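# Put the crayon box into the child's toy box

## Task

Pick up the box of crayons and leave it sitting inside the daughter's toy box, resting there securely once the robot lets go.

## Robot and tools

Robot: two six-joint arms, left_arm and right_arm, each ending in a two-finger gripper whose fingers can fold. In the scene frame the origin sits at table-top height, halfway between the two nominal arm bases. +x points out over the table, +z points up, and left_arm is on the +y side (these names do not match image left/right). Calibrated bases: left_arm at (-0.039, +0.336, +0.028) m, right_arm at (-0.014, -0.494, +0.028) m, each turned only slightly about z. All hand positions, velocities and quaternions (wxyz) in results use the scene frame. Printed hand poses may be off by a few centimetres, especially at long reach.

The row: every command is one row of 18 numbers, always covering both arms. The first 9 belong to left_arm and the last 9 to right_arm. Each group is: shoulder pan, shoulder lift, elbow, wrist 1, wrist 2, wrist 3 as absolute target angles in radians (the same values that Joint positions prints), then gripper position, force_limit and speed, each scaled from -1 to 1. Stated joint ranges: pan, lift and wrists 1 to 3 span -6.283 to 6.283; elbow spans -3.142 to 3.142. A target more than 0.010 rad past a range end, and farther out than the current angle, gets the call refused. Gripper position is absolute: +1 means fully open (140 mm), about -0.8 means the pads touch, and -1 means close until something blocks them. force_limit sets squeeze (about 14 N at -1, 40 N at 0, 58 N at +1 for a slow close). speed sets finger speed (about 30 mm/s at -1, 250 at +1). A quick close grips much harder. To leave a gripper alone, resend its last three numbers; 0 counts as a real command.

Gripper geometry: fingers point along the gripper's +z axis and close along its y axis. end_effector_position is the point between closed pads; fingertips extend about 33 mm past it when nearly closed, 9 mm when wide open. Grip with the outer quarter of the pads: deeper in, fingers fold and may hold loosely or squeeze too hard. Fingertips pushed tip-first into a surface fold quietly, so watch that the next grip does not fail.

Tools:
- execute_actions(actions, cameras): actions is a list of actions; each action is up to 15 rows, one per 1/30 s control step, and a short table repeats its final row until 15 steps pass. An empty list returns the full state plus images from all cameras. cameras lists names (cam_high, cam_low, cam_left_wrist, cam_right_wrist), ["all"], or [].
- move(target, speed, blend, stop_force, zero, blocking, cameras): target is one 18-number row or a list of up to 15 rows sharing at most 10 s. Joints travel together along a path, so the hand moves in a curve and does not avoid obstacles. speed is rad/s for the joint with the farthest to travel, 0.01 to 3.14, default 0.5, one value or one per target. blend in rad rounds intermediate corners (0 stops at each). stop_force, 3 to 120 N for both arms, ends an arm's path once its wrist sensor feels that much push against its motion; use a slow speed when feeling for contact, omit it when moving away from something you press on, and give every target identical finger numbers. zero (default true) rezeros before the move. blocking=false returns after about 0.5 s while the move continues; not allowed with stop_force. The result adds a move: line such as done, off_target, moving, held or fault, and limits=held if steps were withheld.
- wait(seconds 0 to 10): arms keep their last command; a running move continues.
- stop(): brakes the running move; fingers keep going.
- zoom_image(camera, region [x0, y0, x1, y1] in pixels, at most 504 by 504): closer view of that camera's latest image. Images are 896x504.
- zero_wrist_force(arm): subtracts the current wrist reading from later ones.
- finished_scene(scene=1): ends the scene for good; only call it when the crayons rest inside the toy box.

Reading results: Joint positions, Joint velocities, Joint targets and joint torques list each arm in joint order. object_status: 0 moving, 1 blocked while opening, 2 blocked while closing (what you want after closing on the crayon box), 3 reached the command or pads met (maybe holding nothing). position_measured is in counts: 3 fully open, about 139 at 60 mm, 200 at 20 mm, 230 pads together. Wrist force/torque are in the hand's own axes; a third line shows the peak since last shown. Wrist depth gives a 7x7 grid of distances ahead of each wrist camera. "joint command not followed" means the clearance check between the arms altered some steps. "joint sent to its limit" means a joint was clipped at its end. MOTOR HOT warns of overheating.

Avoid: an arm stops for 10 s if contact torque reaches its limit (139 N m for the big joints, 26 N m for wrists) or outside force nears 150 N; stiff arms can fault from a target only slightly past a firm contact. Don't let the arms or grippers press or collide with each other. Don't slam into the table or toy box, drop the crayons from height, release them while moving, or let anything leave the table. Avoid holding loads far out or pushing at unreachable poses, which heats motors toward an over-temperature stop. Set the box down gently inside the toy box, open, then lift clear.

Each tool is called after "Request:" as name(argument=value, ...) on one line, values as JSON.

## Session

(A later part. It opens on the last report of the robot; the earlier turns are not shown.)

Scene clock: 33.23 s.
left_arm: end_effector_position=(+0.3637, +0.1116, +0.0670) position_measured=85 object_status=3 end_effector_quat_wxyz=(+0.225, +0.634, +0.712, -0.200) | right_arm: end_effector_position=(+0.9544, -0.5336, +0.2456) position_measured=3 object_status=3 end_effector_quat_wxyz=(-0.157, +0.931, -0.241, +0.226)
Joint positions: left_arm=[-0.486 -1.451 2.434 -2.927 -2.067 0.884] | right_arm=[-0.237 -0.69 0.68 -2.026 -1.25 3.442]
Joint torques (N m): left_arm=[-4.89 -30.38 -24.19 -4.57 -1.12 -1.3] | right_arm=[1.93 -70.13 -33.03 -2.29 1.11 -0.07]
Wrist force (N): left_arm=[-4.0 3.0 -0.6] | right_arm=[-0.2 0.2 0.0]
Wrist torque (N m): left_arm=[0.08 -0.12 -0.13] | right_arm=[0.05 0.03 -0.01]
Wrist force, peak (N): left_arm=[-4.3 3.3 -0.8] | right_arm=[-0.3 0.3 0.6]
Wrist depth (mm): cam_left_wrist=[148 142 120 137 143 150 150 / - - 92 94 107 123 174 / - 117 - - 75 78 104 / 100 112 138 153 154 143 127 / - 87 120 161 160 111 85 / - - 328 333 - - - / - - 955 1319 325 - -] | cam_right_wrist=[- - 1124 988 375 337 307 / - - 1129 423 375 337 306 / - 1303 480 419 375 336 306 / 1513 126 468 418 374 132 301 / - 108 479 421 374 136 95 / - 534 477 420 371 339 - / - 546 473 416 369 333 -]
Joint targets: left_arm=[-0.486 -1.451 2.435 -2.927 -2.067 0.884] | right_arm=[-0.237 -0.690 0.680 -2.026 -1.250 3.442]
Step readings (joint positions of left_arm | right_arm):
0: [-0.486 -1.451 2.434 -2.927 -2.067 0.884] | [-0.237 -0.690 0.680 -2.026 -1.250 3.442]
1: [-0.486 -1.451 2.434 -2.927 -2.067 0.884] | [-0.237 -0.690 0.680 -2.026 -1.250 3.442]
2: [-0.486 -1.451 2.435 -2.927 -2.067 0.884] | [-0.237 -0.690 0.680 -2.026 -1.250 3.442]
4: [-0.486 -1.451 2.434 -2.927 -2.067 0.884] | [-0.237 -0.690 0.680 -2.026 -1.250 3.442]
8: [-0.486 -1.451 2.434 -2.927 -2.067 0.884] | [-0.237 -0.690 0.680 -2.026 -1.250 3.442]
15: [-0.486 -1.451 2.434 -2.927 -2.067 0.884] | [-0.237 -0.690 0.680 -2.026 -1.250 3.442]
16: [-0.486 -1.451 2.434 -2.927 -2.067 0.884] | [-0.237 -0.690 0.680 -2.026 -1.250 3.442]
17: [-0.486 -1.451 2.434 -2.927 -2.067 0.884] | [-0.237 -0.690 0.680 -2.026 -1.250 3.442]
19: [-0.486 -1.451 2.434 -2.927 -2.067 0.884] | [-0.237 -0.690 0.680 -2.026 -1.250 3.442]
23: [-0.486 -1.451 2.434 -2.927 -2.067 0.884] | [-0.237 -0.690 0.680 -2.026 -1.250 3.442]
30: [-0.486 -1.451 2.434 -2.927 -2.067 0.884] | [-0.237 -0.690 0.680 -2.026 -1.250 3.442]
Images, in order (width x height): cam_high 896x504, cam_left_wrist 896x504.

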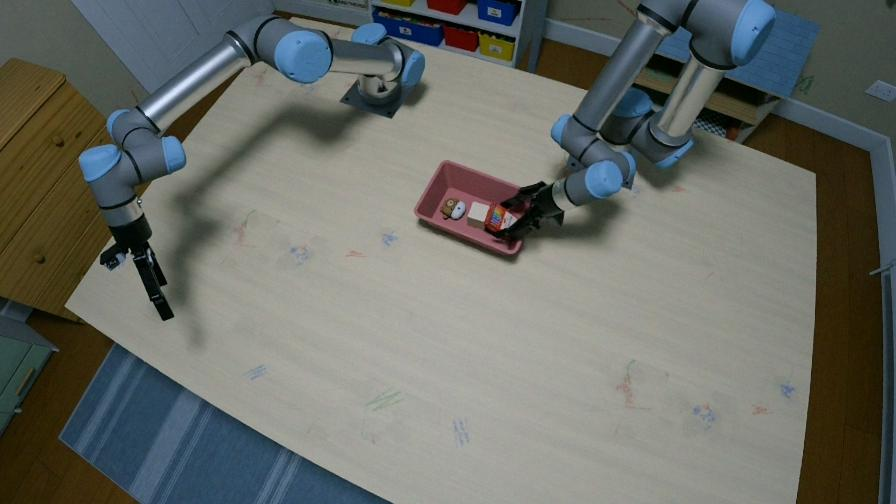

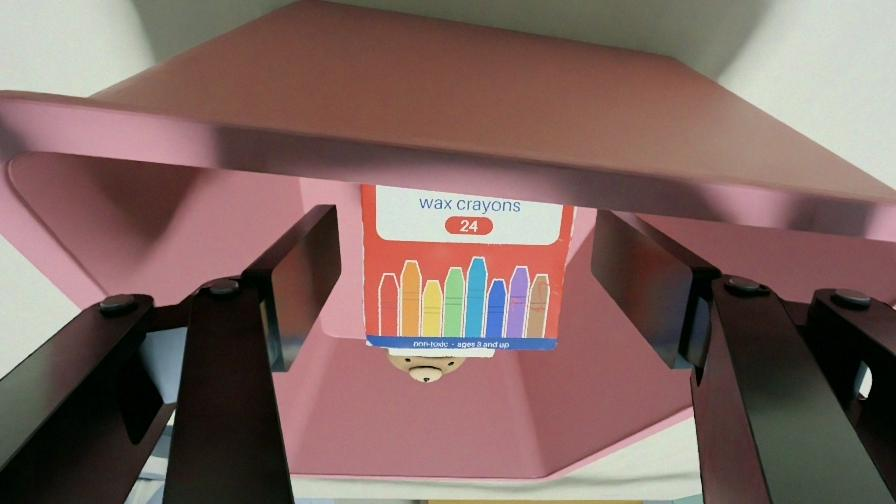

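Request:
move(target=[[-0.4864,-1.5948,2.3763,-2.7244,-2.0671,0.8844,0.35,-0.2,-1,-0.237,-0.69,0.68,-2.026,-1.25,3.442,1,1,1],[-0.4864,-1.7485,2.2533,-2.4477,-2.0671,0.8844,0.35,-0.2,-1,-0.237,-0.69,0.68,-2.026,-1.25,3.442,1,1,1],[-0.357,-1.882,1.968,-1.656,-1.571,1.109,0.35,-0.2,-1,-0.237,-0.69,0.68,-2.026,-1.25,3.442,1,1,1]], speed=[0.25,0.5,0.7], blend=[0.03,0.1,0], cameras=["cam_high","cam_left_wrist"])

Request:
zoom_image(camera="cam_high", region=[400, 140, 560, 270])

Scene clock: 36.70 s.
left_arm: end_effector_position=(+0.3451, +0.3387, +0.2500) position_measured=85 object_status=3 end_effector_quat_wxyz=(+0.000, +0.665, +0.747, +0.000) end_effector_velocity=(-0.001, +0.001, +0.000) end_effector_angular_velocity=(+0.002, +0.005, +0.000) | right_arm: end_effector_position=(+0.9544, -0.5336, +0.2456) position_measured=3 object_status=3 end_effector_quat_wxyz=(-0.157, +0.931, -0.241, +0.226)
Joint positions: left_arm=[-0.357 -1.882 1.968 -1.656 -1.571 1.109] | right_arm=[-0.237 -0.69 0.68 -2.026 -1.25 3.442]
Joint velocities: left_arm=[0 0 0 0.005 0 0] | right_arm=[within noise]
Joint torques (N m): left_arm=[-5.67 -4.49 -26.58 -1.47 1.32 -0.49] | right_arm=[1.28 -70.4 -32.87 -2.1 1.65 -0.11]
Wrist force (N): left_arm=[-1.4 2.8 -0.5] | right_arm=[0.1 0.1 0.1]
Wrist torque (N m): left_arm=[0.00 -0.29 -0.15] | right_arm=[0.02 -0.04 0.00]
Wrist force, peak (N): left_arm=[-4.9 2.8 -0.9] | right_arm=[-0.4 0.0 0.6]
Wrist depth (mm): cam_left_wrist=[345 347 347 349 350 350 350 / 361 363 362 366 367 368 370 / 385 386 385 389 388 388 390 / 409 405 163 410 401 404 415 / - 87 424 437 436 111 87 / - - 458 405 458 - - / - - - 402 504 - -] | cam_right_wrist=[- 1339 1129 980 376 338 306 / - - 1129 421 374 337 306 / 1612 1310 484 422 373 338 304 / 1702 126 473 418 373 132 300 / - 108 480 420 372 137 95 / - 532 477 417 371 340 - / - 543 476 415 370 333 -]
Joint targets: left_arm=[-0.357 -1.882 1.968 -1.656 -1.571 1.109] | right_arm=[-0.237 -0.690 0.680 -2.026 -1.250 3.442]
move: done
Images, in order (width x height): cam_high 896x504, cam_left_wrist 896x504.

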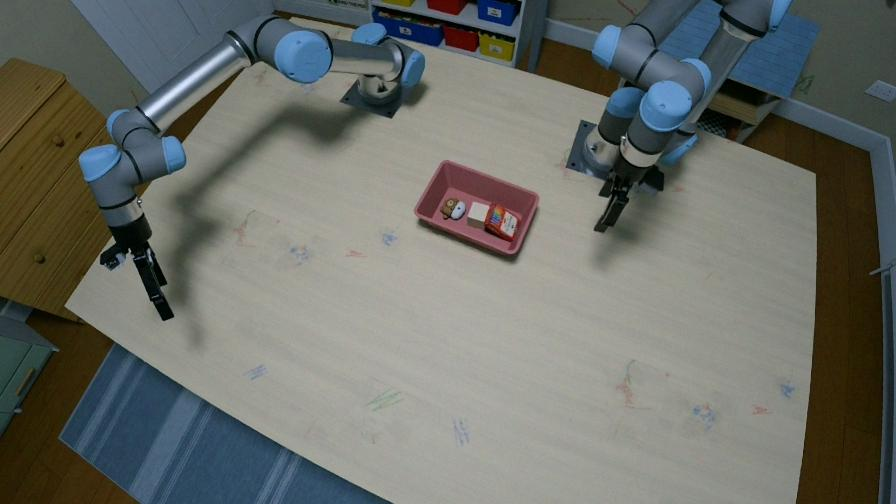

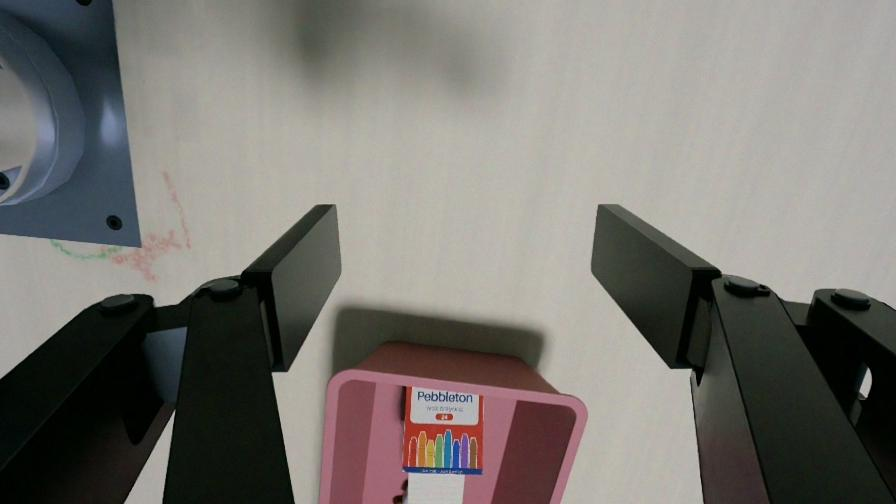

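Scaled by 3.150.

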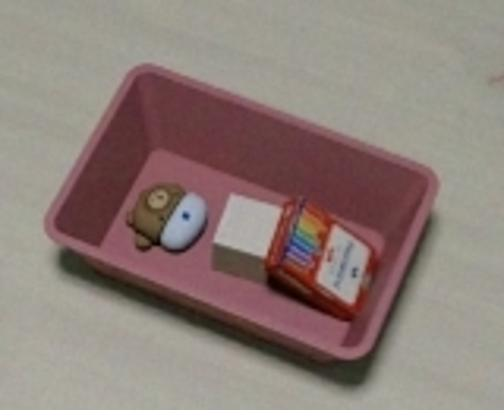

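The crayons are in the toy box and the arm is clear of it.

Request:
finished_scene()

The scene is finished: the task was done.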